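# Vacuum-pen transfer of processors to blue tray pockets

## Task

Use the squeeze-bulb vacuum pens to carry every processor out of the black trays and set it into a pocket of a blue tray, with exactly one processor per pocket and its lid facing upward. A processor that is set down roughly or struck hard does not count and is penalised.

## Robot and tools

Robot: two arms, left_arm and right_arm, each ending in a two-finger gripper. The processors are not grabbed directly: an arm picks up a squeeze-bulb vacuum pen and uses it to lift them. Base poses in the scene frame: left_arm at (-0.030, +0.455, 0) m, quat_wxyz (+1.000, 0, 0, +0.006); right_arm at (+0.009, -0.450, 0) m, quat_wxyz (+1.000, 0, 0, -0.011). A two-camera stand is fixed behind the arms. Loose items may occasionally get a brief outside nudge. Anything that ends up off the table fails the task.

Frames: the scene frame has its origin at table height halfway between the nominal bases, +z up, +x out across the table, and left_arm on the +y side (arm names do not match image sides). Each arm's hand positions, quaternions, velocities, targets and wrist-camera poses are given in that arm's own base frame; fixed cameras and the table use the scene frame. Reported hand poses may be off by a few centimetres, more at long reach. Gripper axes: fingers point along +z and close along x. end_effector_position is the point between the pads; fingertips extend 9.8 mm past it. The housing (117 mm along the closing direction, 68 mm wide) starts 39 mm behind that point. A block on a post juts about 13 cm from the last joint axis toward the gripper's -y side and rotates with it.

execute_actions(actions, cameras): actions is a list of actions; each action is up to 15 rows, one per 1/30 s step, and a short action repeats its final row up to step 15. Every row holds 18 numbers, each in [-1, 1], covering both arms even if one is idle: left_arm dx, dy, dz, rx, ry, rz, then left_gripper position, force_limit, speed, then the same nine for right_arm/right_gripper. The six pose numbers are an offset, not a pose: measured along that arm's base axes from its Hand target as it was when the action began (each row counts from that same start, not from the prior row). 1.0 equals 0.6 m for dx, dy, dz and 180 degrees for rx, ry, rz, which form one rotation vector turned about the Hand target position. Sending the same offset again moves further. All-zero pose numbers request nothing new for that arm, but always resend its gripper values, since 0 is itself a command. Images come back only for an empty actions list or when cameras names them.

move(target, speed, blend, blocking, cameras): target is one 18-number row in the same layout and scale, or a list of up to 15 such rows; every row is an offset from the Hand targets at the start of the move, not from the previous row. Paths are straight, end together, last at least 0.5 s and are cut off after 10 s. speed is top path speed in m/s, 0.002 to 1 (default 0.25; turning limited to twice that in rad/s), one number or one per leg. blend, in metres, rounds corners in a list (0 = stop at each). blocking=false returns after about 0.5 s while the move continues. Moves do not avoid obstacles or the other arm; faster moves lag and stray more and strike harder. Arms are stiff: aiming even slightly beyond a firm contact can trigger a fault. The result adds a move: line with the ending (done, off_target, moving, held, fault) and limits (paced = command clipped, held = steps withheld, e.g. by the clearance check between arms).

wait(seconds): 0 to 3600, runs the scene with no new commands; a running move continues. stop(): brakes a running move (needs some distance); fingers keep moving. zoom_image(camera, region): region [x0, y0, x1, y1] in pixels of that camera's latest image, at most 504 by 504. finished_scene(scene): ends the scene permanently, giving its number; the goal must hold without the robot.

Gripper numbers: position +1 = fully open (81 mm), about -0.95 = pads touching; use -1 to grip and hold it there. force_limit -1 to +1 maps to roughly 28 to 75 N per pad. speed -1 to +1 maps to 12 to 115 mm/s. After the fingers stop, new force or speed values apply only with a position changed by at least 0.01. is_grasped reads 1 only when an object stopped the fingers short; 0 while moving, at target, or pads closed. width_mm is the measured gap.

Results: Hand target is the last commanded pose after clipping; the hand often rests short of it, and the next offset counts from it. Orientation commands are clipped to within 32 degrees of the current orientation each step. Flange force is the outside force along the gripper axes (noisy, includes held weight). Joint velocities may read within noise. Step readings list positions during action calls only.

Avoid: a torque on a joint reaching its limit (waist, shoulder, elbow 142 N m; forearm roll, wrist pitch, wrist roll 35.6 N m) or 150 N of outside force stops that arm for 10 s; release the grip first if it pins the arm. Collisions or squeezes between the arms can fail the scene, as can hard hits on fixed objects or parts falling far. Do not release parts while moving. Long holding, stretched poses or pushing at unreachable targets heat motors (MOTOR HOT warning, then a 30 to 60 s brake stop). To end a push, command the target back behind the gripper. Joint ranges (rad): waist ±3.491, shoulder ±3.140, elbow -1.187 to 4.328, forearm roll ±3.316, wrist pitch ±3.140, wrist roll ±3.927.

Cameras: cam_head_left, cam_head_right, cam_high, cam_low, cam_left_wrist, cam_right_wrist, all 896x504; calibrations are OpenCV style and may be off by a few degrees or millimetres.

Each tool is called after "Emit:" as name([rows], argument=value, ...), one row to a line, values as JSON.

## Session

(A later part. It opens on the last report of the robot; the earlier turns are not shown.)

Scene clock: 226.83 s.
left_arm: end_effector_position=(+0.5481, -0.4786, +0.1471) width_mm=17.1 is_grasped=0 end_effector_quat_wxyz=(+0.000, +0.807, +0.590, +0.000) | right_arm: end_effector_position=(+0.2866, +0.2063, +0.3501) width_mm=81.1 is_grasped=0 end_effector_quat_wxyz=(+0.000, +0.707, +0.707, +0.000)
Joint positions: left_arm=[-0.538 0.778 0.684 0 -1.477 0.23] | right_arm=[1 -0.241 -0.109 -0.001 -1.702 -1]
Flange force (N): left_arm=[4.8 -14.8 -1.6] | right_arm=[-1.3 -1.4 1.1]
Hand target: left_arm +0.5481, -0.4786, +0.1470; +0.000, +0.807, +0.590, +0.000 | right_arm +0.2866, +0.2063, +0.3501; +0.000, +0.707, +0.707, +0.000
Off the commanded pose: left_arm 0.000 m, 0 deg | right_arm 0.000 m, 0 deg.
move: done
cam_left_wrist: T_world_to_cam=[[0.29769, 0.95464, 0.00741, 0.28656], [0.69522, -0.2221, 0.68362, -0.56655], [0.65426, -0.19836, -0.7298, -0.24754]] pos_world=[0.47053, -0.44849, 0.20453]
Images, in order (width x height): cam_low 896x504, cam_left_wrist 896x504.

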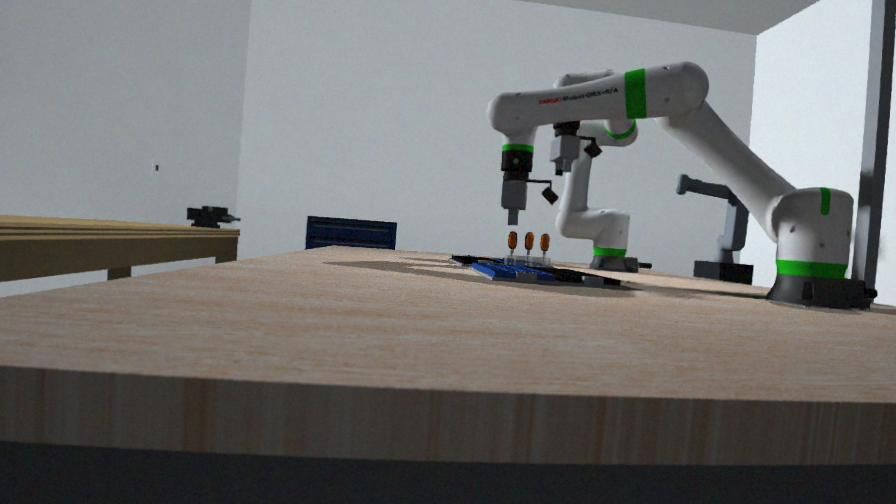

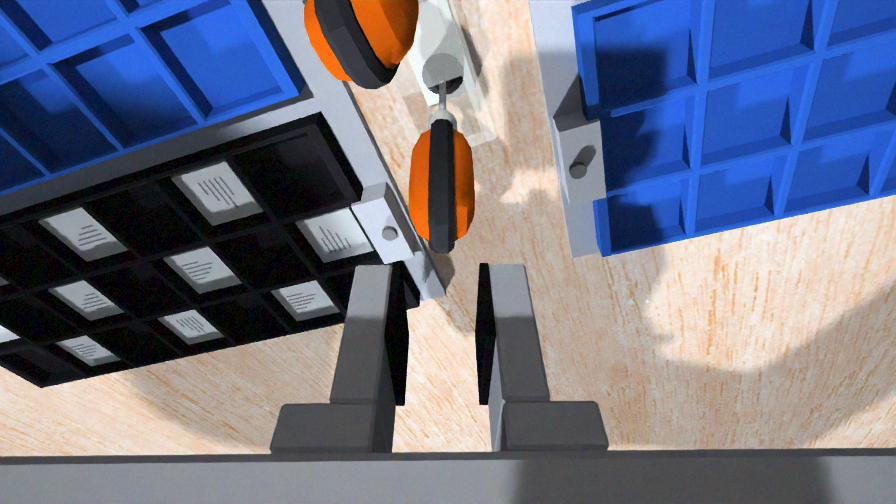

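Emit:
move([
  [0,0,0,0,0,0,0.1,-1,1,0,0,0,0,0,0,1,1,1],
  [0,0,-0.1,0,0,0,0.1,-1,1,0,0,0,0,0,0,1,1,1],
  [0,0,-0.1,0,0,0,-1,-1,-0.5,0,0,0,0,0,0,1,1,1],
  [0,0,-0.05,0,0,0,-1,-1,-0.5,0,0,0,0,0,0,1,1,1],
], speed=0.1, cameras=["cam_left_wrist","cam_low"])

Emit:
zoom_image(camera="cam_low", region=[460, 160, 600, 280])

Scene clock: 240.30 s.
left_arm: end_effector_position=(+0.5481, -0.4786, +0.1170) width_mm=9.4 is_grasped=1 end_effector_quat_wxyz=(+0.000, +0.807, +0.590, +0.000) | right_arm: end_effector_position=(+0.2866, +0.2063, +0.3501) width_mm=81.1 is_grasped=0 end_effector_quat_wxyz=(+0.000, +0.707, +0.707, +0.000)
Joint positions: left_arm=[-0.538 0.79 0.633 0 -1.414 0.23] | right_arm=[1 -0.241 -0.109 -0.001 -1.702 -1]
Flange force (N): left_arm=[4.9 -15.4 -1.7] | right_arm=[-1.4 -0.5 1.0]
Hand target: left_arm +0.5481, -0.4786, +0.1170; +0.000, +0.807, +0.590, +0.000 | right_arm +0.2866, +0.2063, +0.3501; +0.000, +0.707, +0.707, +0.000
Off the commanded pose: left_arm 0.000 m, 0 deg | right_arm 0.000 m, 0 deg.
move: done
cam_left_wrist: T_world_to_cam=[[0.29767, 0.95464, 0.00752, 0.28677], [0.69526, -0.22218, 0.68356, -0.54608], [0.65422, -0.19824, -0.72986, -0.26936]] pos_world=[0.47053, -0.44849, 0.17453]
Images, in order (width x height): cam_low 896x504, cam_left_wrist 896x504.

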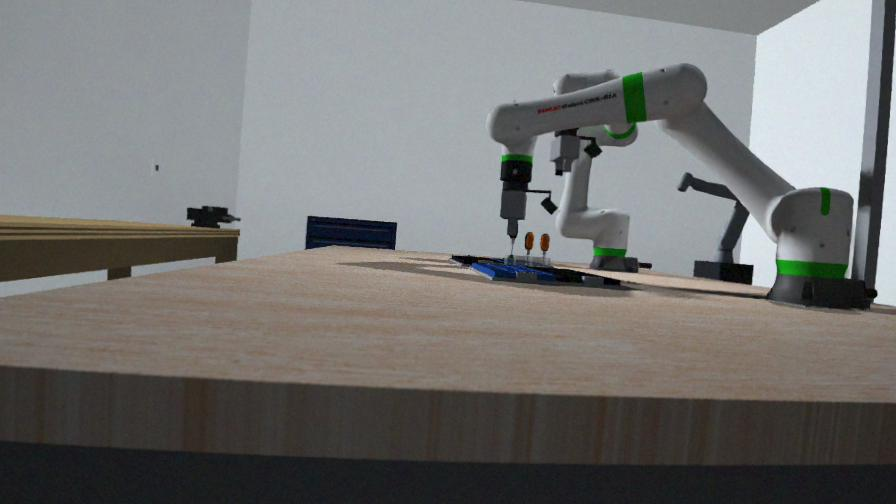

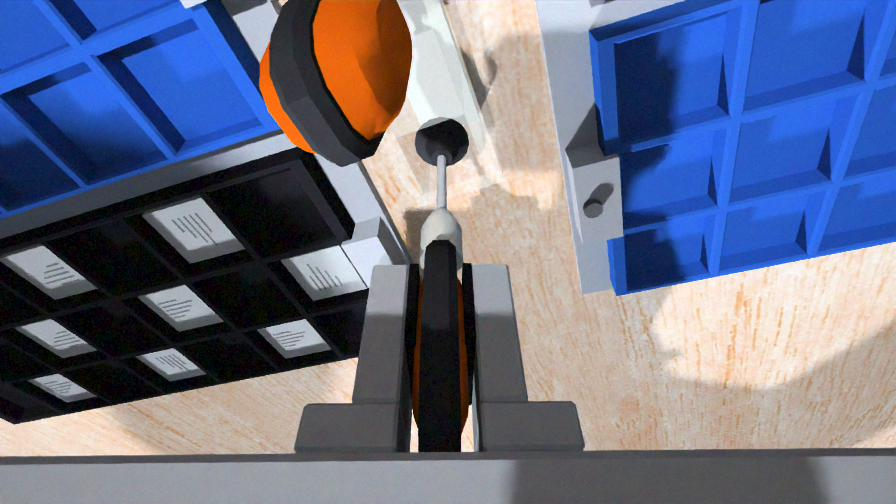

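Scaled by 3.600 from the camera's image (finer frame: 1280x720).

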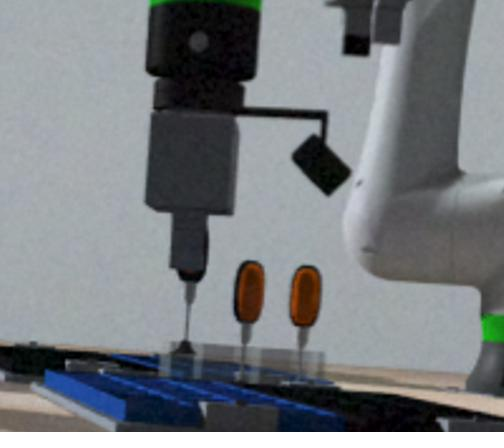

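Emit:
move([
  [0,0,0.09,0,0,0,-1,-1,-0.5,0,0,0,0,0,0,1,1,1],
  [-0.083,0.15,0.09,0,0,0,-1,-1,-0.5,0,0,0,0,0,0,1,1,1],
  [-0.083,0.15,0.015,0,0,0,-1,-1,-0.5,0,0,0,0,0,0,1,1,1],
], speed=0.15, blend=[0.02,0.02,0], cameras=["cam_left_wrist"])

Emit:
zoom_image(camera="cam_left_wrist", region=[300, 20, 600, 260])

Scene clock: 269.30 s.
left_arm: end_effector_position=(+0.4983, -0.3886, +0.1260) width_mm=9.4 is_grasped=1 end_effector_quat_wxyz=(+0.000, +0.807, +0.590, +0.000) | right_arm: end_effector_position=(+0.2866, +0.2063, +0.3501) width_mm=81.1 is_grasped=0 end_effector_quat_wxyz=(+0.000, +0.707, +0.707, +0.000)
Joint positions: left_arm=[-0.455 0.528 0.237 0 -1.28 0.146] | right_arm=[1 -0.241 -0.109 -0.001 -1.702 -1]
Flange force (N): left_arm=[2.0 -10.5 -2.4] | right_arm=[-1.4 -0.8 0.9]
Hand target: left_arm +0.4983, -0.3886, +0.1260; +0.000, +0.807, +0.590, +0.000 | right_arm +0.2866, +0.2063, +0.3501; +0.000, +0.707, +0.707, +0.000
Off the commanded pose: left_arm 0.000 m, 0 deg | right_arm 0.000 m, 0 deg.
move: done
cam_left_wrist: T_world_to_cam=[[0.29767, 0.95464, 0.00757, 0.21548], [0.6952, -0.22219, 0.68361, -0.49765], [0.65428, -0.19823, -0.72981, -0.21244]] pos_world=[0.42083, -0.35839, 0.18353]

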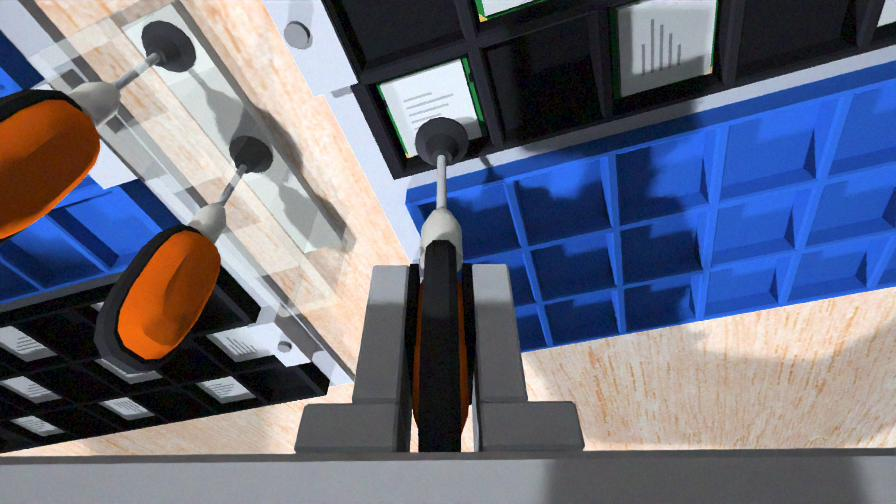

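Scaled by 1.680 from the camera's image (finer frame: 1280x720).

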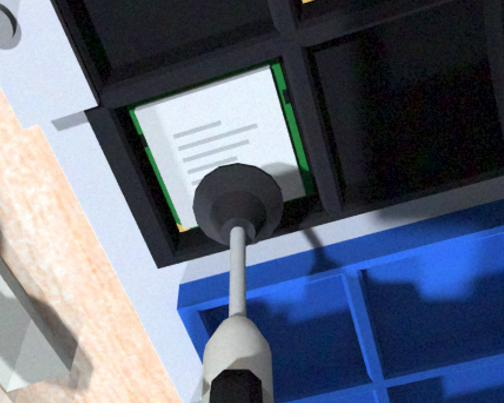

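Emit:
move(target=[-0.0018,-0.0058,-0.025,0,0,0,-1,-1,-0.5,0,0,0,0,0,0,1,1,1], speed=0.08, cameras=["cam_left_wrist"])

Emit:
zoom_image(camera="cam_left_wrist", region=[350, 60, 550, 220])

Scene clock: 276.03 s.
left_arm: end_effector_position=(+0.4972, -0.3921, +0.1110) width_mm=9.4 is_grasped=1 end_effector_quat_wxyz=(+0.000, +0.807, +0.590, +0.000) | right_arm: end_effector_position=(+0.2866, +0.2063, +0.3501) width_mm=81.1 is_grasped=0 end_effector_quat_wxyz=(+0.000, +0.707, +0.707, +0.000)
Joint positions: left_arm=[-0.461 0.542 0.222 0 -1.25 0.152] | right_arm=[1 -0.241 -0.109 -0.001 -1.702 -1]
Flange force (N): left_arm=[2.0 -11.6 -2.9] | right_arm=[-1.5 -1.7 1.3]
Hand target: left_arm +0.4972, -0.3921, +0.1110; +0.000, +0.807, +0.590, +0.000 | right_arm +0.2866, +0.2063, +0.3501; +0.000, +0.707, +0.707, +0.000
Off the commanded pose: left_arm 0.000 m, 0 deg | right_arm 0.000 m, 0 deg.
move: done
cam_left_wrist: T_world_to_cam=[[0.29761, 0.95466, 0.00764, 0.21928], [0.69522, -0.2222, 0.68359, -0.48742], [0.65429, -0.19813, -0.72982, -0.22333]] pos_world=[0.41973, -0.36189, 0.16853]

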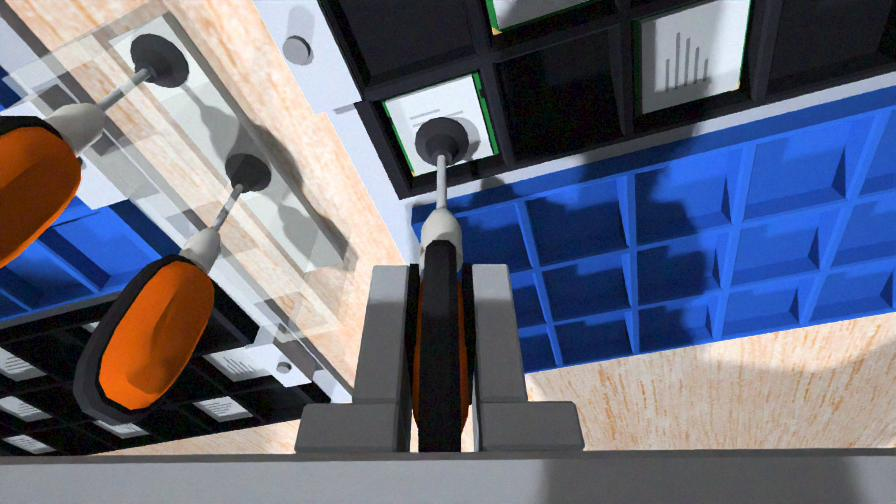

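Scaled by 2.520 from the camera's image (finer frame: 1280x720).

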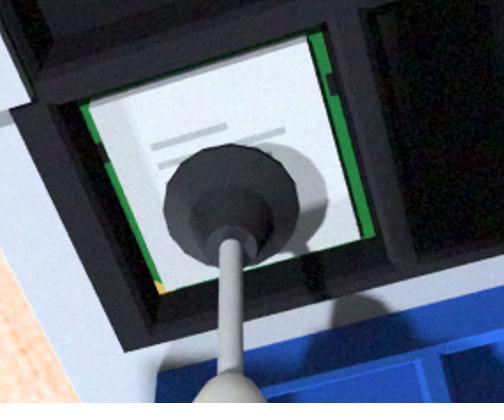

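Emit:
move(target=[0,0,-0.02,0,0,0,-1,-1,-0.5,0,0,0,0,0,0,1,1,1], speed=0.03)

Emit:
move(target=[0,0,-0.00333,0,0,0,-1,-1,-0.5,0,0,0,0,0,0,1,1,1], speed=0.02, cameras=["cam_left_wrist"])

Emit:
zoom_image(camera="cam_left_wrist", region=[350, 60, 550, 220])

Scene clock: 283.20 s.
left_arm: end_effector_position=(+0.4972, -0.3921, +0.0990) width_mm=9.4 is_grasped=1 end_effector_quat_wxyz=(+0.000, +0.807, +0.590, +0.000) | right_arm: end_effector_position=(+0.2866, +0.2063, +0.3501) width_mm=81.1 is_grasped=0 end_effector_quat_wxyz=(+0.000, +0.707, +0.707, +0.000)
Joint positions: left_arm=[-0.461 0.552 0.207 0 -1.226 0.152] | right_arm=[1 -0.241 -0.109 -0.001 -1.702 -1]
Flange force (N): left_arm=[2.4 -10.8 -3.3] | right_arm=[-1.5 -1.1 1.1]
Hand target: left_arm +0.4972, -0.3921, +0.0990; +0.000, +0.807, +0.590, +0.000 | right_arm +0.2866, +0.2063, +0.3501; +0.000, +0.707, +0.707, +0.000
Off the commanded pose: left_arm 0.000 m, 0 deg | right_arm 0.000 m, 0 deg.
move: done

Scene clock: 283.70 s.
left_arm: end_effector_position=(+0.4972, -0.3921, +0.0970) width_mm=9.4 is_grasped=1 end_effector_quat_wxyz=(+0.000, +0.807, +0.590, +0.000) | right_arm: end_effector_position=(+0.2866, +0.2063, +0.3501) width_mm=81.1 is_grasped=0 end_effector_quat_wxyz=(+0.000, +0.707, +0.707, +0.000)
Joint positions: left_arm=[-0.461 0.554 0.205 0 -1.222 0.152] | right_arm=[1 -0.241 -0.109 -0.001 -1.702 -1]
Flange force (N): left_arm=[2.3 -10.8 -4.3] | right_arm=[-1.6 -1.4 1.2]
Hand target: left_arm +0.4972, -0.3921, +0.0970; +0.000, +0.807, +0.590, +0.000 | right_arm +0.2866, +0.2063, +0.3501; +0.000, +0.707, +0.707, +0.000
Off the commanded pose: left_arm 0.000 m, 0 deg | right_arm 0.000 m, 0 deg.
move: done
cam_left_wrist: T_world_to_cam=[[0.29763, 0.95465, 0.00761, 0.21938], [0.69526, -0.22221, 0.68354, -0.47786], [0.65424, -0.19815, -0.72987, -0.23352]] pos_world=[0.41973, -0.36189, 0.15453]

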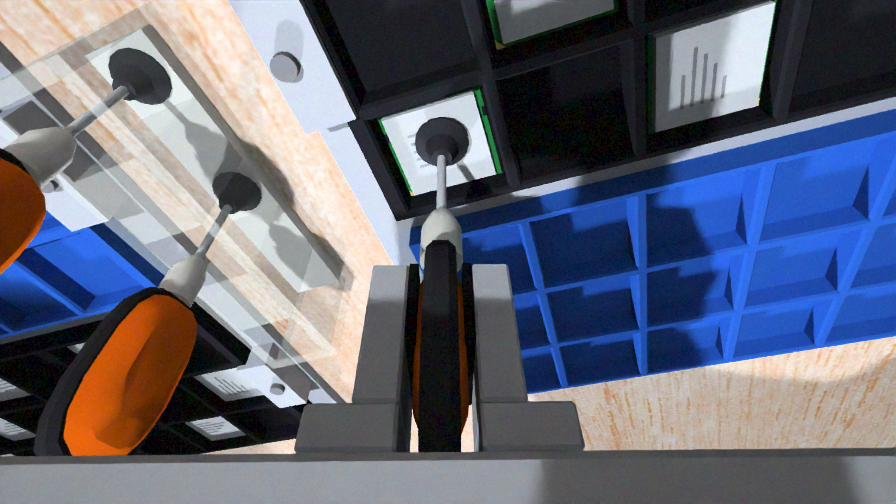

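Scaled by 2.520 from the camera's image (finer frame: 1280x720).

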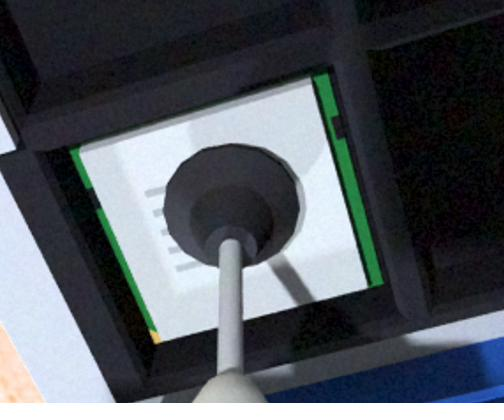

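Emit:
execute_actions([
  [[0,0,-0.00167,0,0,0,-1,-1,-0.5,0,0,0,0,0,0,1,1,1]],
  [[0,0,-0.00167,0,0,0,-1,-1,-0.5,0,0,0,0,0,0,1,1,1]],
])

Scene clock: 288.90 s.
left_arm: end_effector_position=(+0.4972, -0.3921, +0.0950) width_mm=9.4 is_grasped=1 end_effector_quat_wxyz=(+0.000, +0.807, +0.590, +0.000) | right_arm: end_effector_position=(+0.2866, +0.2063, +0.3501) width_mm=81.1 is_grasped=0 end_effector_quat_wxyz=(+0.000, +0.707, +0.707, +0.000)
Joint positions: left_arm=[-0.461 0.556 0.203 0 -1.218 0.152] | right_arm=[1 -0.241 -0.109 -0.001 -1.702 -1]
Flange force (N): left_arm=[1.8 -10.7 -3.9] | right_arm=[-1.4 -1.3 1.2]
Flange force at the end of the 1st action (N): left_arm=[1.8 -10.7 -3.6] | right_arm=[-1.4 -0.8 1.2]
Hand target: left_arm +0.4972, -0.3921, +0.0950; +0.000, +0.807, +0.590, +0.000 | right_arm +0.2866, +0.2063, +0.3501; +0.000, +0.707, +0.707, +0.000
Off the commanded pose: left_arm 0.000 m, 0 deg | right_arm 0.000 m, 0 deg.
Step readings (end_effector_position of left_arm | right_arm; steps 1 to 15: 1st action; 16 to 30: 2nd action):
0: (+0.4972, -0.3921, +0.0970) | (+0.2866, +0.2063, +0.3501)
1: (+0.4972, -0.3921, +0.0970) | (+0.2866, +0.2063, +0.3501)
2: (+0.4972, -0.3921, +0.0968) | (+0.2866, +0.2063, +0.3501)
4: (+0.4972, -0.3921, +0.0961) | (+0.2866, +0.2063, +0.3501)
8: (+0.4972, -0.3921, +0.0960) | (+0.2866, +0.2063, +0.3501)
15: (+0.4972, -0.3921, +0.0960) | (+0.2866, +0.2063, +0.3501)
16: (+0.4972, -0.3921, +0.0960) | (+0.2866, +0.2063, +0.3501)
17: (+0.4972, -0.3921, +0.0957) | (+0.2866, +0.2063, +0.3501)
19: (+0.4972, -0.3921, +0.0951) | (+0.2866, +0.2063, +0.3501)
23: (+0.4972, -0.3921, +0.0950) | (+0.2866, +0.2063, +0.3501)
30: (+0.4972, -0.3921, +0.0950) | (+0.2866, +0.2063, +0.3501)

Emit:
execute_actions([
  [[0,0,-0.00167,0,0,0,-1,-1,-0.5,0,0,0,0,0,0,1,1,1]],
  [[0,0,-0.00167,0,0,0,-1,-1,-0.5,0,0,0,0,0,0,1,1,1]],
  [[0,0,-0.00167,0,0,0,-1,-1,-0.5,0,0,0,0,0,0,1,1,1]],
], cameras=["cam_left_wrist"])

Emit:
zoom_image(camera="cam_left_wrist", region=[350, 60, 550, 220])

Scene clock: 294.57 s.
left_arm: end_effector_position=(+0.4972, -0.3921, +0.0920) width_mm=9.4 is_grasped=1 end_effector_quat_wxyz=(+0.000, +0.807, +0.590, +0.000) | right_arm: end_effector_position=(+0.2866, +0.2063, +0.3501) width_mm=81.1 is_grasped=0 end_effector_quat_wxyz=(+0.000, +0.707, +0.707, +0.000)
Joint positions: left_arm=[-0.461 0.558 0.199 0 -1.212 0.152] | right_arm=[1 -0.241 -0.109 -0.001 -1.702 -1]
Flange force (N): left_arm=[1.6 -9.6 -12.6] | right_arm=[-1.2 -1.2 1.4]
Flange force at the end of the 1st action (N): left_arm=[2.3 -10.5 -3.7] | right_arm=[-1.0 -0.9 1.0]
Flange force at the end of the 2nd action (N): left_arm=[1.5 -9.0 -4.4] | right_arm=[-1.2 -1.2 1.1]
Hand target: left_arm +0.4972, -0.3921, +0.0920; +0.000, +0.807, +0.590, +0.000 | right_arm +0.2866, +0.2063, +0.3501; +0.000, +0.707, +0.707, +0.000
Off the commanded pose: left_arm 0.000 m, 0 deg | right_arm 0.000 m, 0 deg.
Step readings (end_effector_position of left_arm | right_arm; steps 1 to 15: 1st action; 16 to 30: 2nd action; 31 to 45: 3rd action):
0: (+0.4972, -0.3921, +0.0950) | (+0.2866, +0.2063, +0.3501)
1: (+0.4972, -0.3921, +0.0950) | (+0.2866, +0.2063, +0.3501)
2: (+0.4972, -0.3921, +0.0948) | (+0.2866, +0.2063, +0.3501)
4: (+0.4972, -0.3921, +0.0942) | (+0.2866, +0.2063, +0.3501)
8: (+0.4972, -0.3921, +0.0940) | (+0.2866, +0.2063, +0.3501)
15: (+0.4972, -0.3921, +0.0940) | (+0.2866, +0.2063, +0.3501)
16: (+0.4972, -0.3921, +0.0940) | (+0.2866, +0.2063, +0.3501)
17: (+0.4972, -0.3921, +0.0938) | (+0.2866, +0.2063, +0.3501)
19: (+0.4972, -0.3921, +0.0931) | (+0.2866, +0.2063, +0.3501)
23: (+0.4972, -0.3921, +0.0930) | (+0.2866, +0.2063, +0.3501)
30: (+0.4972, -0.3921, +0.0930) | (+0.2866, +0.2063, +0.3501)
31: (+0.4972, -0.3921, +0.0930) | (+0.2866, +0.2063, +0.3501)
32: (+0.4972, -0.3921, +0.0927) | (+0.2866, +0.2063, +0.3501)
34: (+0.4972, -0.3921, +0.0922) | (+0.2866, +0.2063, +0.3501)
38: (+0.4972, -0.3921, +0.0920) | (+0.2866, +0.2063, +0.3501)
45: (+0.4972, -0.3921, +0.0920) | (+0.2866, +0.2063, +0.3501)
cam_left_wrist: T_world_to_cam=[[0.29767, 0.95464, 0.00752, 0.21941], [0.69526, -0.22218, 0.68356, -0.47443], [0.65422, -0.19824, -0.72986, -0.2372]] pos_world=[0.41973, -0.36189, 0.14953]

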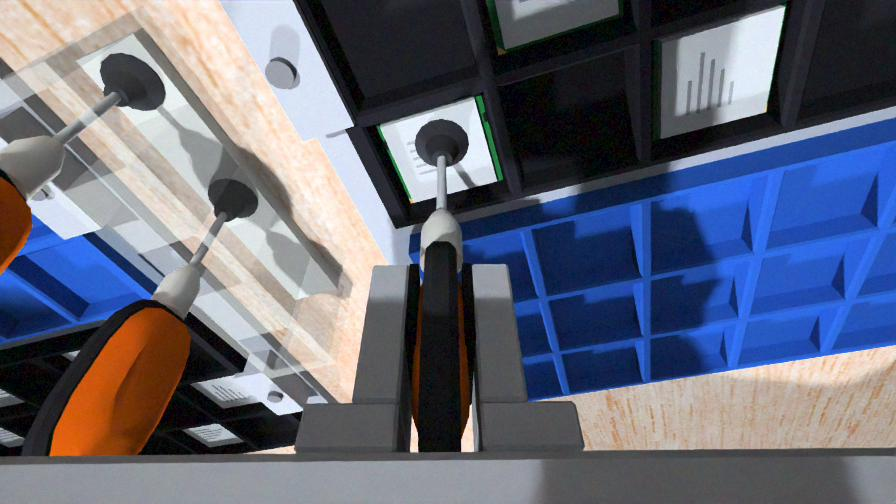

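Scaled by 2.520 from the camera's image (finer frame: 1280x720).

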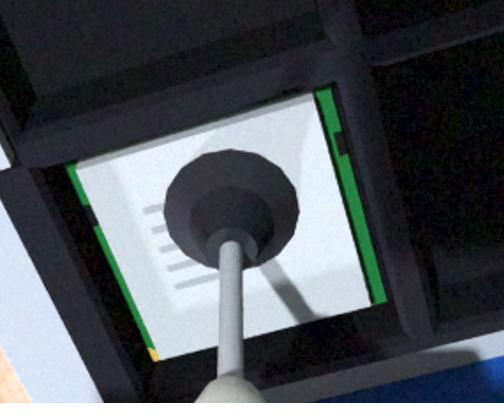

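Emit:
execute_actions([
  [[0,0,0,0,0,0,-0.6,-1,-0.7,0,0,0,0,0,0,1,1,1]],
  [[0,0,0,0,0,0,-0.6,-1,-0.7,0,0,0,0,0,0,1,1,1]],
  [[0,0,0.01,0,0,0,-0.6,-1,-0.7,0,0,0,0,0,0,1,1,1]],
  [[0,0,0.015,0,0,0,-0.6,-1,-0.7,0,0,0,0,0,0,1,1,1]],
], cameras=["cam_left_wrist"])

Scene clock: 301.23 s.
left_arm: end_effector_position=(+0.4972, -0.3921, +0.1070) width_mm=14.6 is_grasped=0 end_effector_quat_wxyz=(+0.000, +0.807, +0.590, +0.000) | right_arm: end_effector_position=(+0.2866, +0.2063, +0.3501) width_mm=81.1 is_grasped=0 end_effector_quat_wxyz=(+0.000, +0.707, +0.707, +0.000)
Joint positions: left_arm=[-0.461 0.546 0.217 0 -1.242 0.152] | right_arm=[1 -0.241 -0.109 -0.001 -1.702 -1]
Flange force (N): left_arm=[1.6 -11.0 -3.5] | right_arm=[-1.2 -0.9 1.0]
Flange force at the end of the 1st action (N): left_arm=[2.2 -10.8 -4.0] | right_arm=[-1.7 -1.4 1.5]
Flange force at the end of the 2nd action (N): left_arm=[1.7 -10.9 -3.9] | right_arm=[-1.4 -1.0 1.1]
Flange force at the end of the 3rd action (N): left_arm=[1.9 -10.4 -3.6] | right_arm=[-1.5 -1.2 1.4]
Hand target: left_arm +0.4972, -0.3921, +0.1070; +0.000, +0.807, +0.590, +0.000 | right_arm +0.2866, +0.2063, +0.3501; +0.000, +0.707, +0.707, +0.000
Off the commanded pose: left_arm 0.000 m, 0 deg | right_arm 0.000 m, 0 deg.
Step readings (end_effector_position of left_arm | right_arm; steps 1 to 15: 1st action; 16 to 30: 2nd action; 31 to 45: 3rd action; 46 to 60: 4th action):
0: (+0.4972, -0.3921, +0.0920) | (+0.2866, +0.2063, +0.3501)
1: (+0.4972, -0.3921, +0.0920) | (+0.2866, +0.2063, +0.3501)
2: (+0.4972, -0.3921, +0.0920) | (+0.2866, +0.2063, +0.3501)
4: (+0.4972, -0.3921, +0.0919) | (+0.2866, +0.2063, +0.3501)
8: (+0.4972, -0.3920, +0.0918) | (+0.2866, +0.2063, +0.3501)
15: (+0.4972, -0.3920, +0.0918) | (+0.2866, +0.2063, +0.3501)
16: (+0.4972, -0.3920, +0.0918) | (+0.2866, +0.2063, +0.3501)
17: (+0.4972, -0.3920, +0.0919) | (+0.2866, +0.2063, +0.3501)
19: (+0.4972, -0.3921, +0.0919) | (+0.2866, +0.2063, +0.3501)
23: (+0.4972, -0.3921, +0.0919) | (+0.2866, +0.2063, +0.3501)
30: (+0.4972, -0.3921, +0.0919) | (+0.2866, +0.2063, +0.3501)
31: (+0.4972, -0.3921, +0.0919) | (+0.2866, +0.2063, +0.3501)
32: (+0.4974, -0.3921, +0.0928) | (+0.2866, +0.2063, +0.3501)
34: (+0.4974, -0.3922, +0.0968) | (+0.2866, +0.2063, +0.3501)
38: (+0.4972, -0.3921, +0.0979) | (+0.2866, +0.2063, +0.3501)
45: (+0.4972, -0.3921, +0.0980) | (+0.2866, +0.2063, +0.3501)
46: (+0.4972, -0.3921, +0.0980) | (+0.2866, +0.2063, +0.3501)
47: (+0.4972, -0.3921, +0.0985) | (+0.2866, +0.2063, +0.3501)
49: (+0.4973, -0.3921, +0.1051) | (+0.2866, +0.2063, +0.3501)
53: (+0.4972, -0.3921, +0.1068) | (+0.2866, +0.2063, +0.3501)
60: (+0.4972, -0.3921, +0.1070) | (+0.2866, +0.2063, +0.3501)
cam_left_wrist: T_world_to_cam=[[0.29763, 0.95465, 0.00761, 0.21931], [0.69526, -0.22221, 0.68354, -0.4847], [0.65424, -0.19815, -0.72987, -0.22622]] pos_world=[0.41973, -0.36189, 0.16453]

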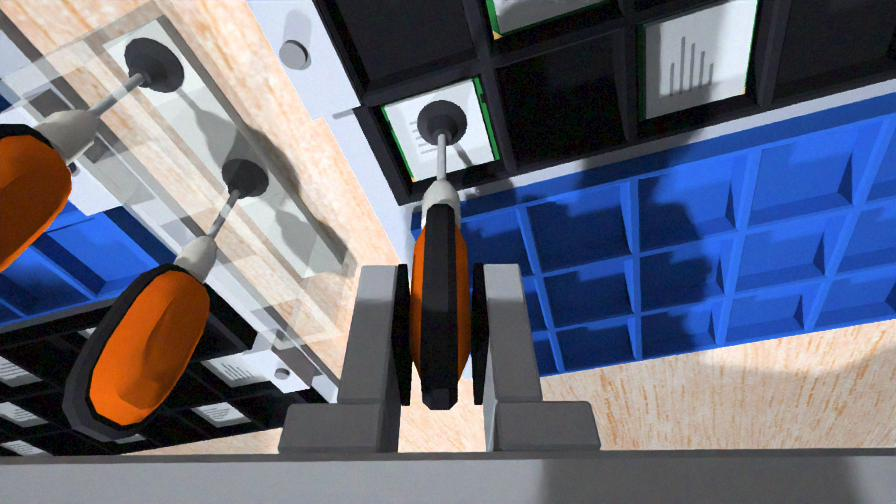

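Emit:
move([
  [0,0,-0.025,0,0,0,-0.6,-1,-0.7,0,0,0,0,0,0,1,1,1],
  [0,0,-0.025,0,0,0,-0.70,-1,-0.7,0,0,0,0,0,0,1,1,1],
], speed=0.05, cameras=["cam_left_wrist"])

Emit:
zoom_image(camera="cam_left_wrist", region=[340, 60, 600, 460])

Scene clock: 312.60 s.
left_arm: end_effector_position=(+0.4972, -0.3921, +0.0920) width_mm=10.5 is_grasped=0 end_effector_quat_wxyz=(+0.000, +0.807, +0.590, +0.000) | right_arm: end_effector_position=(+0.2866, +0.2063, +0.3501) width_mm=81.1 is_grasped=0 end_effector_quat_wxyz=(+0.000, +0.707, +0.707, +0.000)
Joint positions: left_arm=[-0.461 0.558 0.199 0 -1.212 0.152] | right_arm=[1 -0.241 -0.109 -0.001 -1.702 -1]
Flange force (N): left_arm=[1.9 -10.1 -3.1] | right_arm=[-1.5 -1.3 1.3]
Hand target: left_arm +0.4972, -0.3921, +0.0920; +0.000, +0.807, +0.590, +0.000 | right_arm +0.2866, +0.2063, +0.3501; +0.000, +0.707, +0.707, +0.000
Off the commanded pose: left_arm 0.000 m, 0 deg | right_arm 0.000 m, 0 deg.
move: done
cam_left_wrist: T_world_to_cam=[[0.29769, 0.95463, 0.00768, 0.21938], [0.69524, -0.2223, 0.68354, -0.4744], [0.65424, -0.19815, -0.72987, -0.23725]] pos_world=[0.41973, -0.36189, 0.14943]

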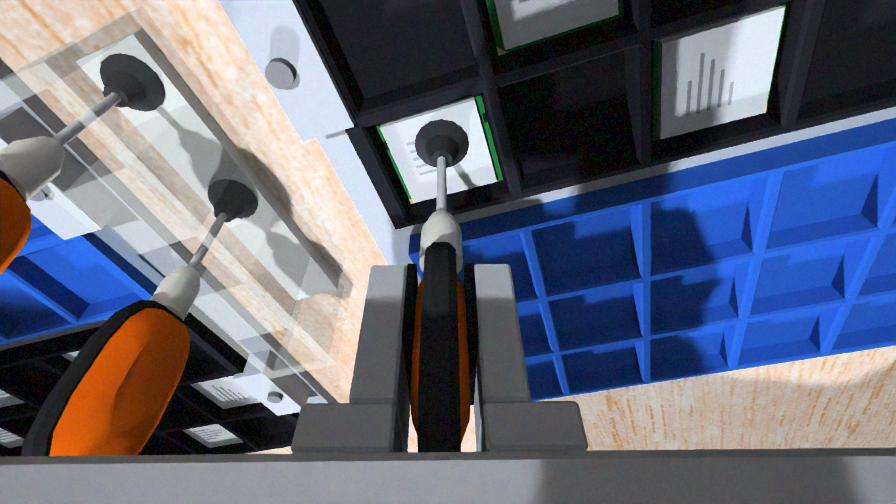

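Scaled by 1.260 from the camera's image (finer frame: 1280x720).

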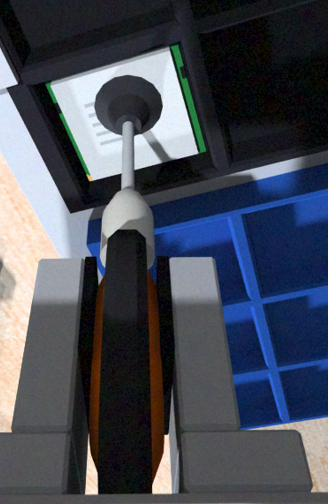

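Emit:
move(target=[0,0,0.033,0,0,0,-0.70,-1,-0.7,0,0,0,0,0,0,1,1,1], speed=0.04, cameras=["cam_left_wrist"])

Scene clock: 320.67 s.
left_arm: end_effector_position=(+0.4972, -0.3921, +0.1118) width_mm=10.5 is_grasped=0 end_effector_quat_wxyz=(+0.000, +0.807, +0.590, +0.000) | right_arm: end_effector_position=(+0.2866, +0.2063, +0.3501) width_mm=81.1 is_grasped=0 end_effector_quat_wxyz=(+0.000, +0.707, +0.707, +0.000)
Joint positions: left_arm=[-0.461 0.542 0.223 0 -1.252 0.152] | right_arm=[1 -0.241 -0.109 -0.001 -1.702 -1]
Flange force (N): left_arm=[2.3 -12.3 -2.7] | right_arm=[-1.1 -0.8 0.9]
Hand target: left_arm +0.4972, -0.3921, +0.1118; +0.000, +0.807, +0.590, +0.000 | right_arm +0.2866, +0.2063, +0.3501; +0.000, +0.707, +0.707, +0.000
Off the commanded pose: left_arm 0.000 m, 0 deg | right_arm 0.000 m, 0 deg.
move: done
cam_left_wrist: T_world_to_cam=[[0.29761, 0.95466, 0.00759, 0.21929], [0.69527, -0.22218, 0.68354, -0.4879], [0.65424, -0.19815, -0.72987, -0.22279]] pos_world=[0.41973, -0.36189, 0.16923]

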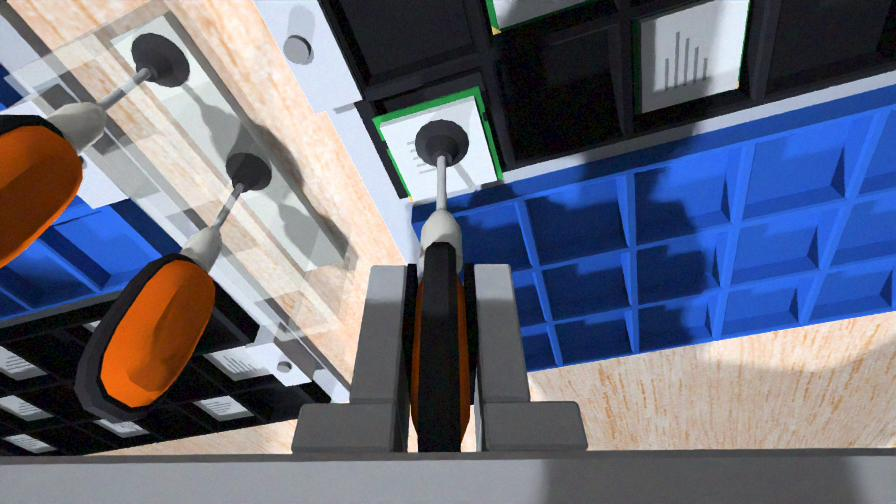

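Emit:
move([
  [0,0,0.033,0,0,0,-0.70,-1,-0.7,0,0,0,0,0,0,1,1,1],
  [0.1037,0,0.033,0,0,0,-0.70,-1,-0.7,0,0,0,0,0,0,1,1,1],
], speed=0.08, blend=[0.01,0], cameras=["cam_left_wrist"])

Emit:
zoom_image(camera="cam_left_wrist", region=[300, 20, 600, 260])

Scene clock: 331.67 s.
left_arm: end_effector_position=(+0.5594, -0.3921, +0.1316) width_mm=10.5 is_grasped=0 end_effector_quat_wxyz=(+0.000, +0.807, +0.590, +0.000) | right_arm: end_effector_position=(+0.2866, +0.2063, +0.3501) width_mm=81.1 is_grasped=0 end_effector_quat_wxyz=(+0.000, +0.707, +0.707, +0.000)
Joint positions: left_arm=[-0.42 0.656 0.448 0 -1.363 0.111] | right_arm=[1 -0.241 -0.109 -0.001 -1.702 -1]
Flange force (N): left_arm=[2.2 -12.1 -2.9] | right_arm=[-1.3 -1.1 1.0]
Hand target: left_arm +0.5594, -0.3921, +0.1316; +0.000, +0.807, +0.590, +0.000 | right_arm +0.2866, +0.2063, +0.3501; +0.000, +0.707, +0.707, +0.000
Off the commanded pose: left_arm 0.000 m, 0 deg | right_arm 0.000 m, 0 deg.
move: done; blend cut to 0.0099 m at target 1
cam_left_wrist: T_world_to_cam=[[0.29767, 0.95464, 0.00752, 0.2006], [0.69526, -0.22218, 0.68356, -0.54475], [0.65422, -0.19824, -0.72986, -0.24899]] pos_world=[0.48193, -0.36189, 0.18913]

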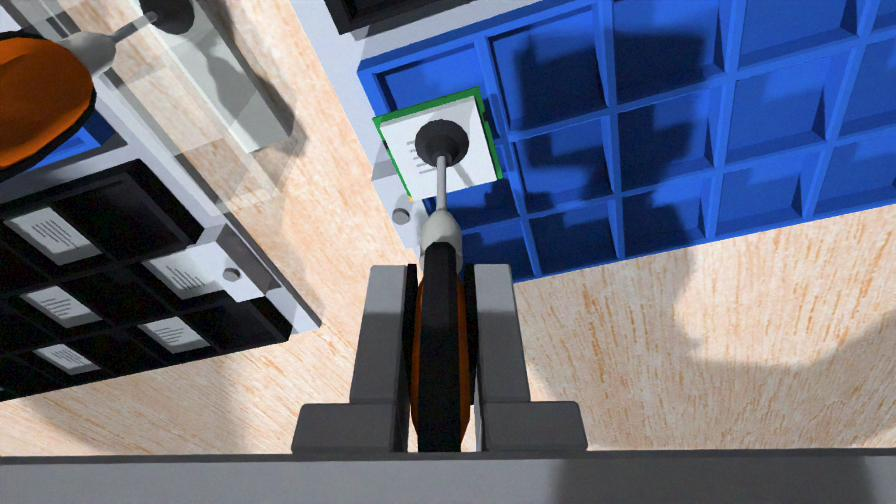

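Scaled by 1.680 from the camera's image (finer frame: 1280x720).

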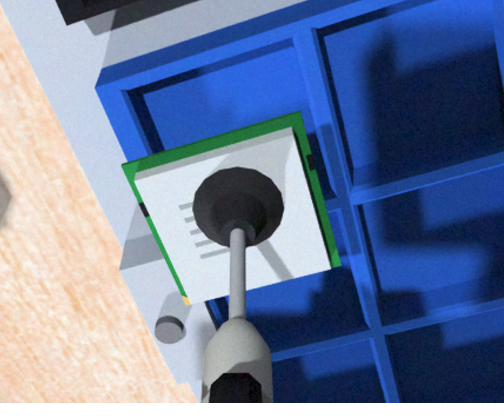

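Emit:
move(target=[0,0,-0.04,0,0,0,-0.70,-1,-0.7,0,0,0,0,0,0,1,1,1], speed=0.08, cameras=["cam_left_wrist"])

Emit:
zoom_image(camera="cam_left_wrist", region=[340, 40, 580, 240])

Scene clock: 338.53 s.
left_arm: end_effector_position=(+0.5594, -0.3920, +0.1076) width_mm=10.5 is_grasped=0 end_effector_quat_wxyz=(+0.000, +0.807, +0.590, +0.000) | right_arm: end_effector_position=(+0.2866, +0.2063, +0.3501) width_mm=81.1 is_grasped=0 end_effector_quat_wxyz=(+0.000, +0.707, +0.707, +0.000)
Joint positions: left_arm=[-0.42 0.67 0.414 0 -1.315 0.111] | right_arm=[1 -0.241 -0.109 -0.001 -1.702 -1]
Flange force (N): left_arm=[1.8 -13.1 -2.5] | right_arm=[-1.4 -0.5 1.0]
Hand target: left_arm +0.5594, -0.3921, +0.1076; +0.000, +0.807, +0.590, +0.000 | right_arm +0.2866, +0.2063, +0.3501; +0.000, +0.707, +0.707, +0.000
Off the commanded pose: left_arm 0.000 m, 0 deg | right_arm 0.000 m, 0 deg.
move: done
cam_left_wrist: T_world_to_cam=[[0.29767, 0.95464, 0.0077, 0.20075], [0.69519, -0.22229, 0.68359, -0.52836], [0.65429, -0.19813, -0.72982, -0.26651]] pos_world=[0.48193, -0.36189, 0.16513]

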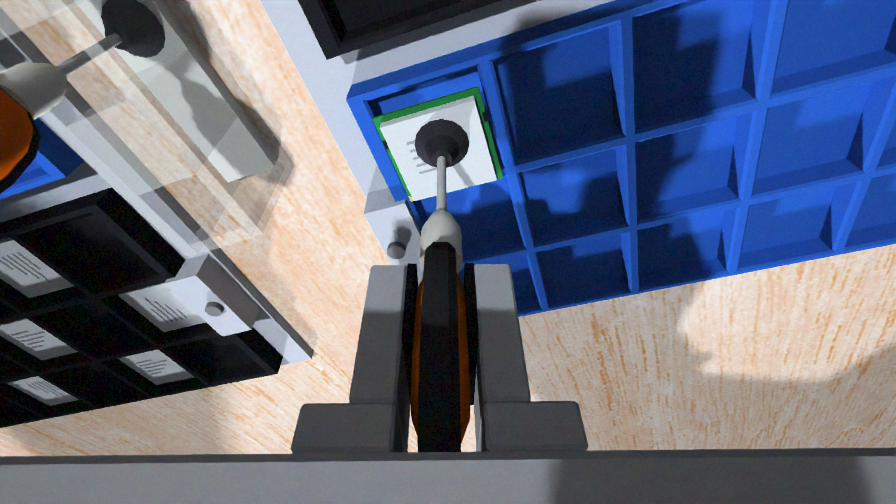

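Scaled by 2.100 from the camera's image (finer frame: 1280x720).

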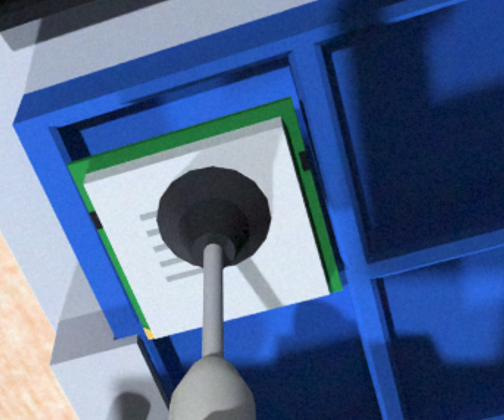

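Emit:
move(target=[-0.005,0.0005,-0.0115,0,0,0,-0.70,-1,-0.7,0,0,0,0,0,0,1,1,1], speed=0.05, cameras=["cam_left_wrist"])

Emit:
zoom_image(camera="cam_left_wrist", region=[340, 40, 580, 240])

Scene clock: 354.73 s.
left_arm: end_effector_position=(+0.5564, -0.3918, +0.1007) width_mm=10.5 is_grasped=0 end_effector_quat_wxyz=(+0.000, +0.807, +0.590, +0.000) | right_arm: end_effector_position=(+0.2866, +0.2063, +0.3501) width_mm=81.1 is_grasped=0 end_effector_quat_wxyz=(+0.000, +0.707, +0.707, +0.000)
Joint positions: left_arm=[-0.421 0.668 0.394 0 -1.297 0.113] | right_arm=[1 -0.241 -0.109 -0.001 -1.702 -1]
Flange force (N): left_arm=[2.1 -13.2 -2.5] | right_arm=[-1.6 -0.7 1.0]
Hand target: left_arm +0.5564, -0.3918, +0.1007; +0.000, +0.807, +0.590, +0.000 | right_arm +0.2866, +0.2063, +0.3501; +0.000, +0.707, +0.707, +0.000
Off the commanded pose: left_arm 0.000 m, 0 deg | right_arm 0.000 m, 0 deg.
move: done
cam_left_wrist: T_world_to_cam=[[0.29761, 0.95466, 0.00759, 0.20146], [0.69527, -0.22218, 0.68354, -0.52148], [0.65424, -0.19815, -0.72987, -0.26949]] pos_world=[0.47892, -0.36159, 0.15823]

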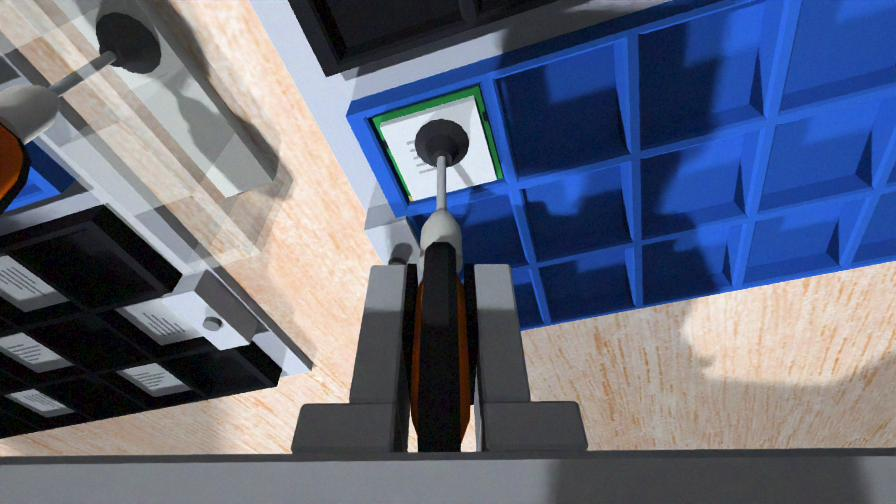

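Scaled by 2.100 from the camera's image (finer frame: 1280x720).

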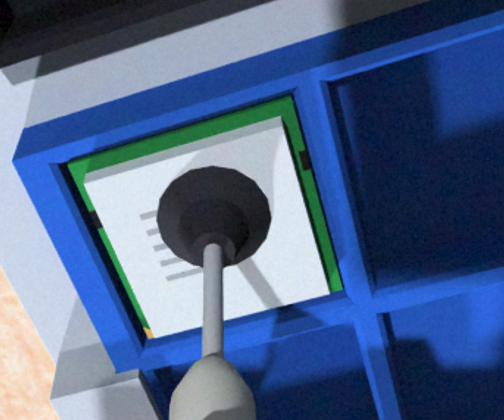

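Emit:
move(target=[0,-0.0003,-0.0115,0,0,0,-0.70,-1,-0.7,0,0,0,0,0,0,1,1,1], speed=0.03)

Emit:
execute_actions([
  [[0,0,-0.00167,0,0,0,-0.7,-1,-0.7,0,0,0,0,0,0,1,1,1]],
], cameras=["cam_left_wrist"])

Emit:
zoom_image(camera="cam_left_wrist", region=[340, 40, 580, 240])

Scene clock: 364.33 s.
left_arm: end_effector_position=(+0.5564, -0.3920, +0.0938) width_mm=10.5 is_grasped=0 end_effector_quat_wxyz=(+0.000, +0.807, +0.590, +0.000) | right_arm: end_effector_position=(+0.2866, +0.2063, +0.3501) width_mm=81.1 is_grasped=0 end_effector_quat_wxyz=(+0.000, +0.707, +0.707, +0.000)
Joint positions: left_arm=[-0.421 0.674 0.386 0 -1.283 0.113] | right_arm=[1 -0.241 -0.109 -0.001 -1.702 -1]
Flange force (N): left_arm=[1.8 -11.6 -3.3] | right_arm=[-1.0 -1.4 0.9]
Hand target: left_arm +0.5564, -0.3920, +0.0938; +0.000, +0.807, +0.590, +0.000 | right_arm +0.2866, +0.2063, +0.3501; +0.000, +0.707, +0.707, +0.000
Off the commanded pose: left_arm 0.000 m, 0 deg | right_arm 0.000 m, 0 deg.
move: done

Scene clock: 365.03 s.
left_arm: end_effector_position=(+0.5564, -0.3920, +0.0928) width_mm=10.5 is_grasped=0 end_effector_quat_wxyz=(+0.000, +0.807, +0.590, +0.000) | right_arm: end_effector_position=(+0.2866, +0.2063, +0.3501) width_mm=81.1 is_grasped=0 end_effector_quat_wxyz=(+0.000, +0.707, +0.707, +0.000)
Joint positions: left_arm=[-0.421 0.674 0.385 0 -1.281 0.113] | right_arm=[1 -0.241 -0.109 -0.001 -1.702 -1]
Flange force (N): left_arm=[2.2 -13.1 -3.3] | right_arm=[-1.1 -0.9 0.9]
Hand target: left_arm +0.5564, -0.3920, +0.0928; +0.000, +0.807, +0.590, +0.000 | right_arm +0.2866, +0.2063, +0.3501; +0.000, +0.707, +0.707, +0.000
Off the commanded pose: left_arm 0.000 m, 0 deg | right_arm 0.000 m, 0 deg.
Step readings (end_effector_position of left_arm | right_arm):
0: (+0.5564, -0.3920, +0.0938) | (+0.2866, +0.2063, +0.3501)
1: (+0.5564, -0.3920, +0.0938) | (+0.2866, +0.2063, +0.3501)
2: (+0.5564, -0.3920, +0.0936) | (+0.2866, +0.2063, +0.3501)
4: (+0.5564, -0.3919, +0.0929) | (+0.2866, +0.2063, +0.3501)
8: (+0.5564, -0.3920, +0.0928) | (+0.2866, +0.2063, +0.3501)
15: (+0.5564, -0.3920, +0.0928) | (+0.2866, +0.2063, +0.3501)
cam_left_wrist: T_world_to_cam=[[0.29769, 0.95463, 0.00768, 0.20165], [0.69524, -0.2223, 0.68354, -0.51608], [0.65424, -0.19815, -0.72987, -0.27537]] pos_world=[0.47893, -0.36179, 0.15023]

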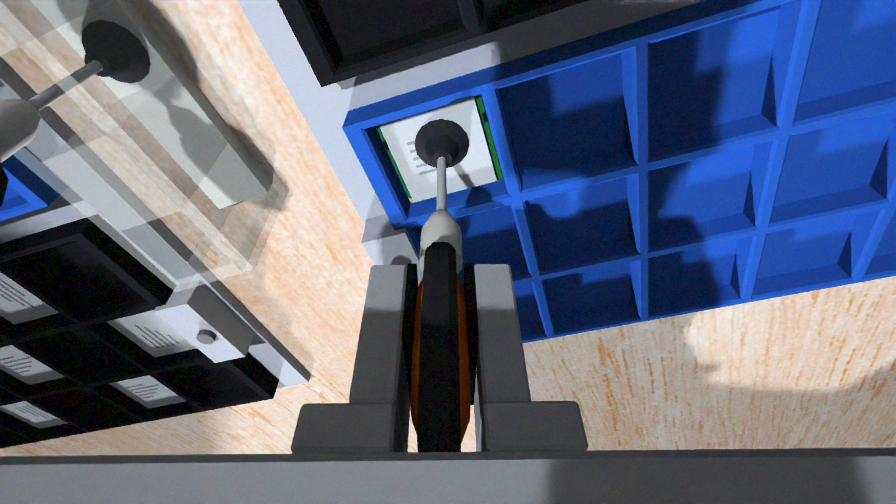

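Scaled by 2.100 from the camera's image (finer frame: 1280x720).

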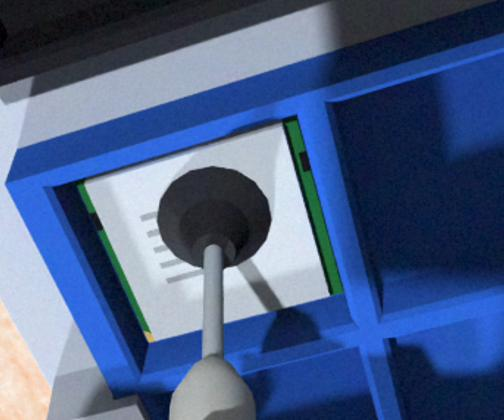

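Emit:
execute_actions([
  [[0,0,-0.00133,0,0,0,-0.7,-1,-0.7,0,0,0,0,0,0,1,1,1]],
  [[0,0,0,0,0,0,-1,-1,-0.7,0,0,0,0,0,0,1,1,1]],
  [[0,0,0.00333,0,0,0,-1,-1,-0.7,0,0,0,0,0,0,1,1,1]],
  [[0,0,0.01,0,0,0,-1,-1,-0.7,0,0,0,0,0,0,1,1,1]],
], cameras=["cam_left_wrist"])

Emit:
zoom_image(camera="cam_left_wrist", region=[340, 40, 580, 240])

Scene clock: 374.07 s.
left_arm: end_effector_position=(+0.5564, -0.3920, +0.1000) width_mm=9.4 is_grasped=1 end_effector_quat_wxyz=(+0.000, +0.807, +0.590, +0.000) | right_arm: end_effector_position=(+0.2866, +0.2063, +0.3501) width_mm=81.1 is_grasped=0 end_effector_quat_wxyz=(+0.000, +0.707, +0.707, +0.000)
Joint positions: left_arm=[-0.421 0.669 0.394 0 -1.295 0.113] | right_arm=[1 -0.241 -0.109 -0.001 -1.702 -1]
Flange force (N): left_arm=[2.5 -13.8 -2.6] | right_arm=[-1.2 -0.9 0.9]
Flange force at the end of the 1st action (N): left_arm=[2.0 -12.4 -4.5] | right_arm=[-1.5 -1.1 1.0]
Flange force at the end of the 2nd action (N): left_arm=[1.7 -11.8 -4.5] | right_arm=[-1.1 -0.6 0.8]
Flange force at the end of the 3rd action (N): left_arm=[1.9 -12.3 -3.6] | right_arm=[-1.2 -1.6 0.9]
Hand target: left_arm +0.5564, -0.3920, +0.1000; +0.000, +0.807, +0.590, +0.000 | right_arm +0.2866, +0.2063, +0.3501; +0.000, +0.707, +0.707, +0.000
Off the commanded pose: left_arm 0.000 m, 0 deg | right_arm 0.000 m, 0 deg.
Step readings (end_effector_position of left_arm | right_arm; steps 1 to 15: 1st action; 16 to 30: 2nd action; 31 to 45: 3rd action; 46 to 60: 4th action):
0: (+0.5564, -0.3920, +0.0928) | (+0.2866, +0.2063, +0.3501)
1: (+0.5564, -0.3920, +0.0928) | (+0.2866, +0.2063, +0.3501)
2: (+0.5564, -0.3920, +0.0926) | (+0.2866, +0.2063, +0.3501)
4: (+0.5564, -0.3920, +0.0921) | (+0.2866, +0.2063, +0.3501)
8: (+0.5564, -0.3920, +0.0920) | (+0.2866, +0.2063, +0.3501)
15: (+0.5564, -0.3920, +0.0920) | (+0.2866, +0.2063, +0.3501)
16: (+0.5564, -0.3920, +0.0920) | (+0.2866, +0.2063, +0.3501)
17: (+0.5564, -0.3920, +0.0920) | (+0.2866, +0.2063, +0.3501)
19: (+0.5564, -0.3920, +0.0920) | (+0.2866, +0.2063, +0.3501)
23: (+0.5564, -0.3920, +0.0920) | (+0.2866, +0.2063, +0.3501)
30: (+0.5564, -0.3920, +0.0920) | (+0.2866, +0.2063, +0.3501)
31: (+0.5564, -0.3920, +0.0920) | (+0.2866, +0.2063, +0.3501)
32: (+0.5565, -0.3920, +0.0921) | (+0.2866, +0.2063, +0.3501)
34: (+0.5564, -0.3919, +0.0931) | (+0.2866, +0.2063, +0.3501)
38: (+0.5564, -0.3919, +0.0938) | (+0.2866, +0.2063, +0.3501)
45: (+0.5564, -0.3920, +0.0940) | (+0.2866, +0.2063, +0.3501)
46: (+0.5564, -0.3920, +0.0940) | (+0.2866, +0.2063, +0.3501)
47: (+0.5564, -0.3919, +0.0949) | (+0.2866, +0.2063, +0.3501)
49: (+0.5565, -0.3920, +0.0990) | (+0.2866, +0.2063, +0.3501)
53: (+0.5564, -0.3920, +0.0999) | (+0.2866, +0.2063, +0.3501)
60: (+0.5564, -0.3920, +0.1000) | (+0.2866, +0.2063, +0.3501)
cam_left_wrist: T_world_to_cam=[[0.29767, 0.95464, 0.00752, 0.20164], [0.69526, -0.22218, 0.68356, -0.52104], [0.65422, -0.19824, -0.72986, -0.27008]] pos_world=[0.47893, -0.36179, 0.15753]

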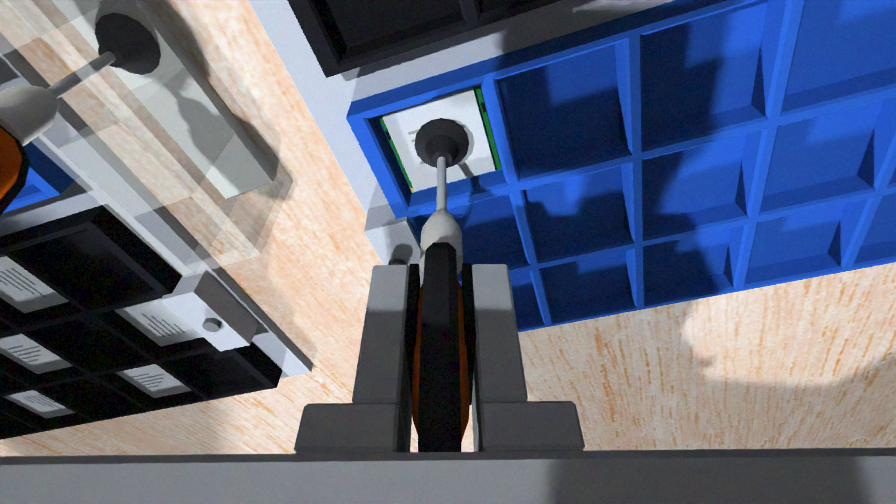

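Scaled by 2.100 from the camera's image (finer frame: 1280x720).

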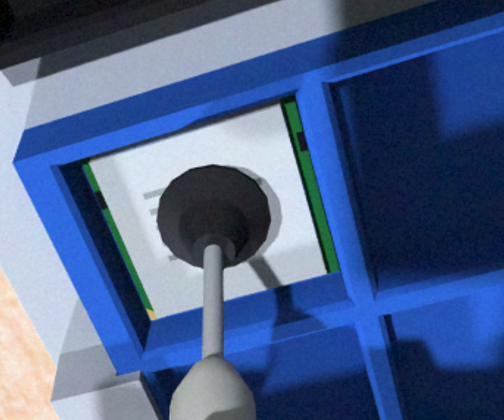

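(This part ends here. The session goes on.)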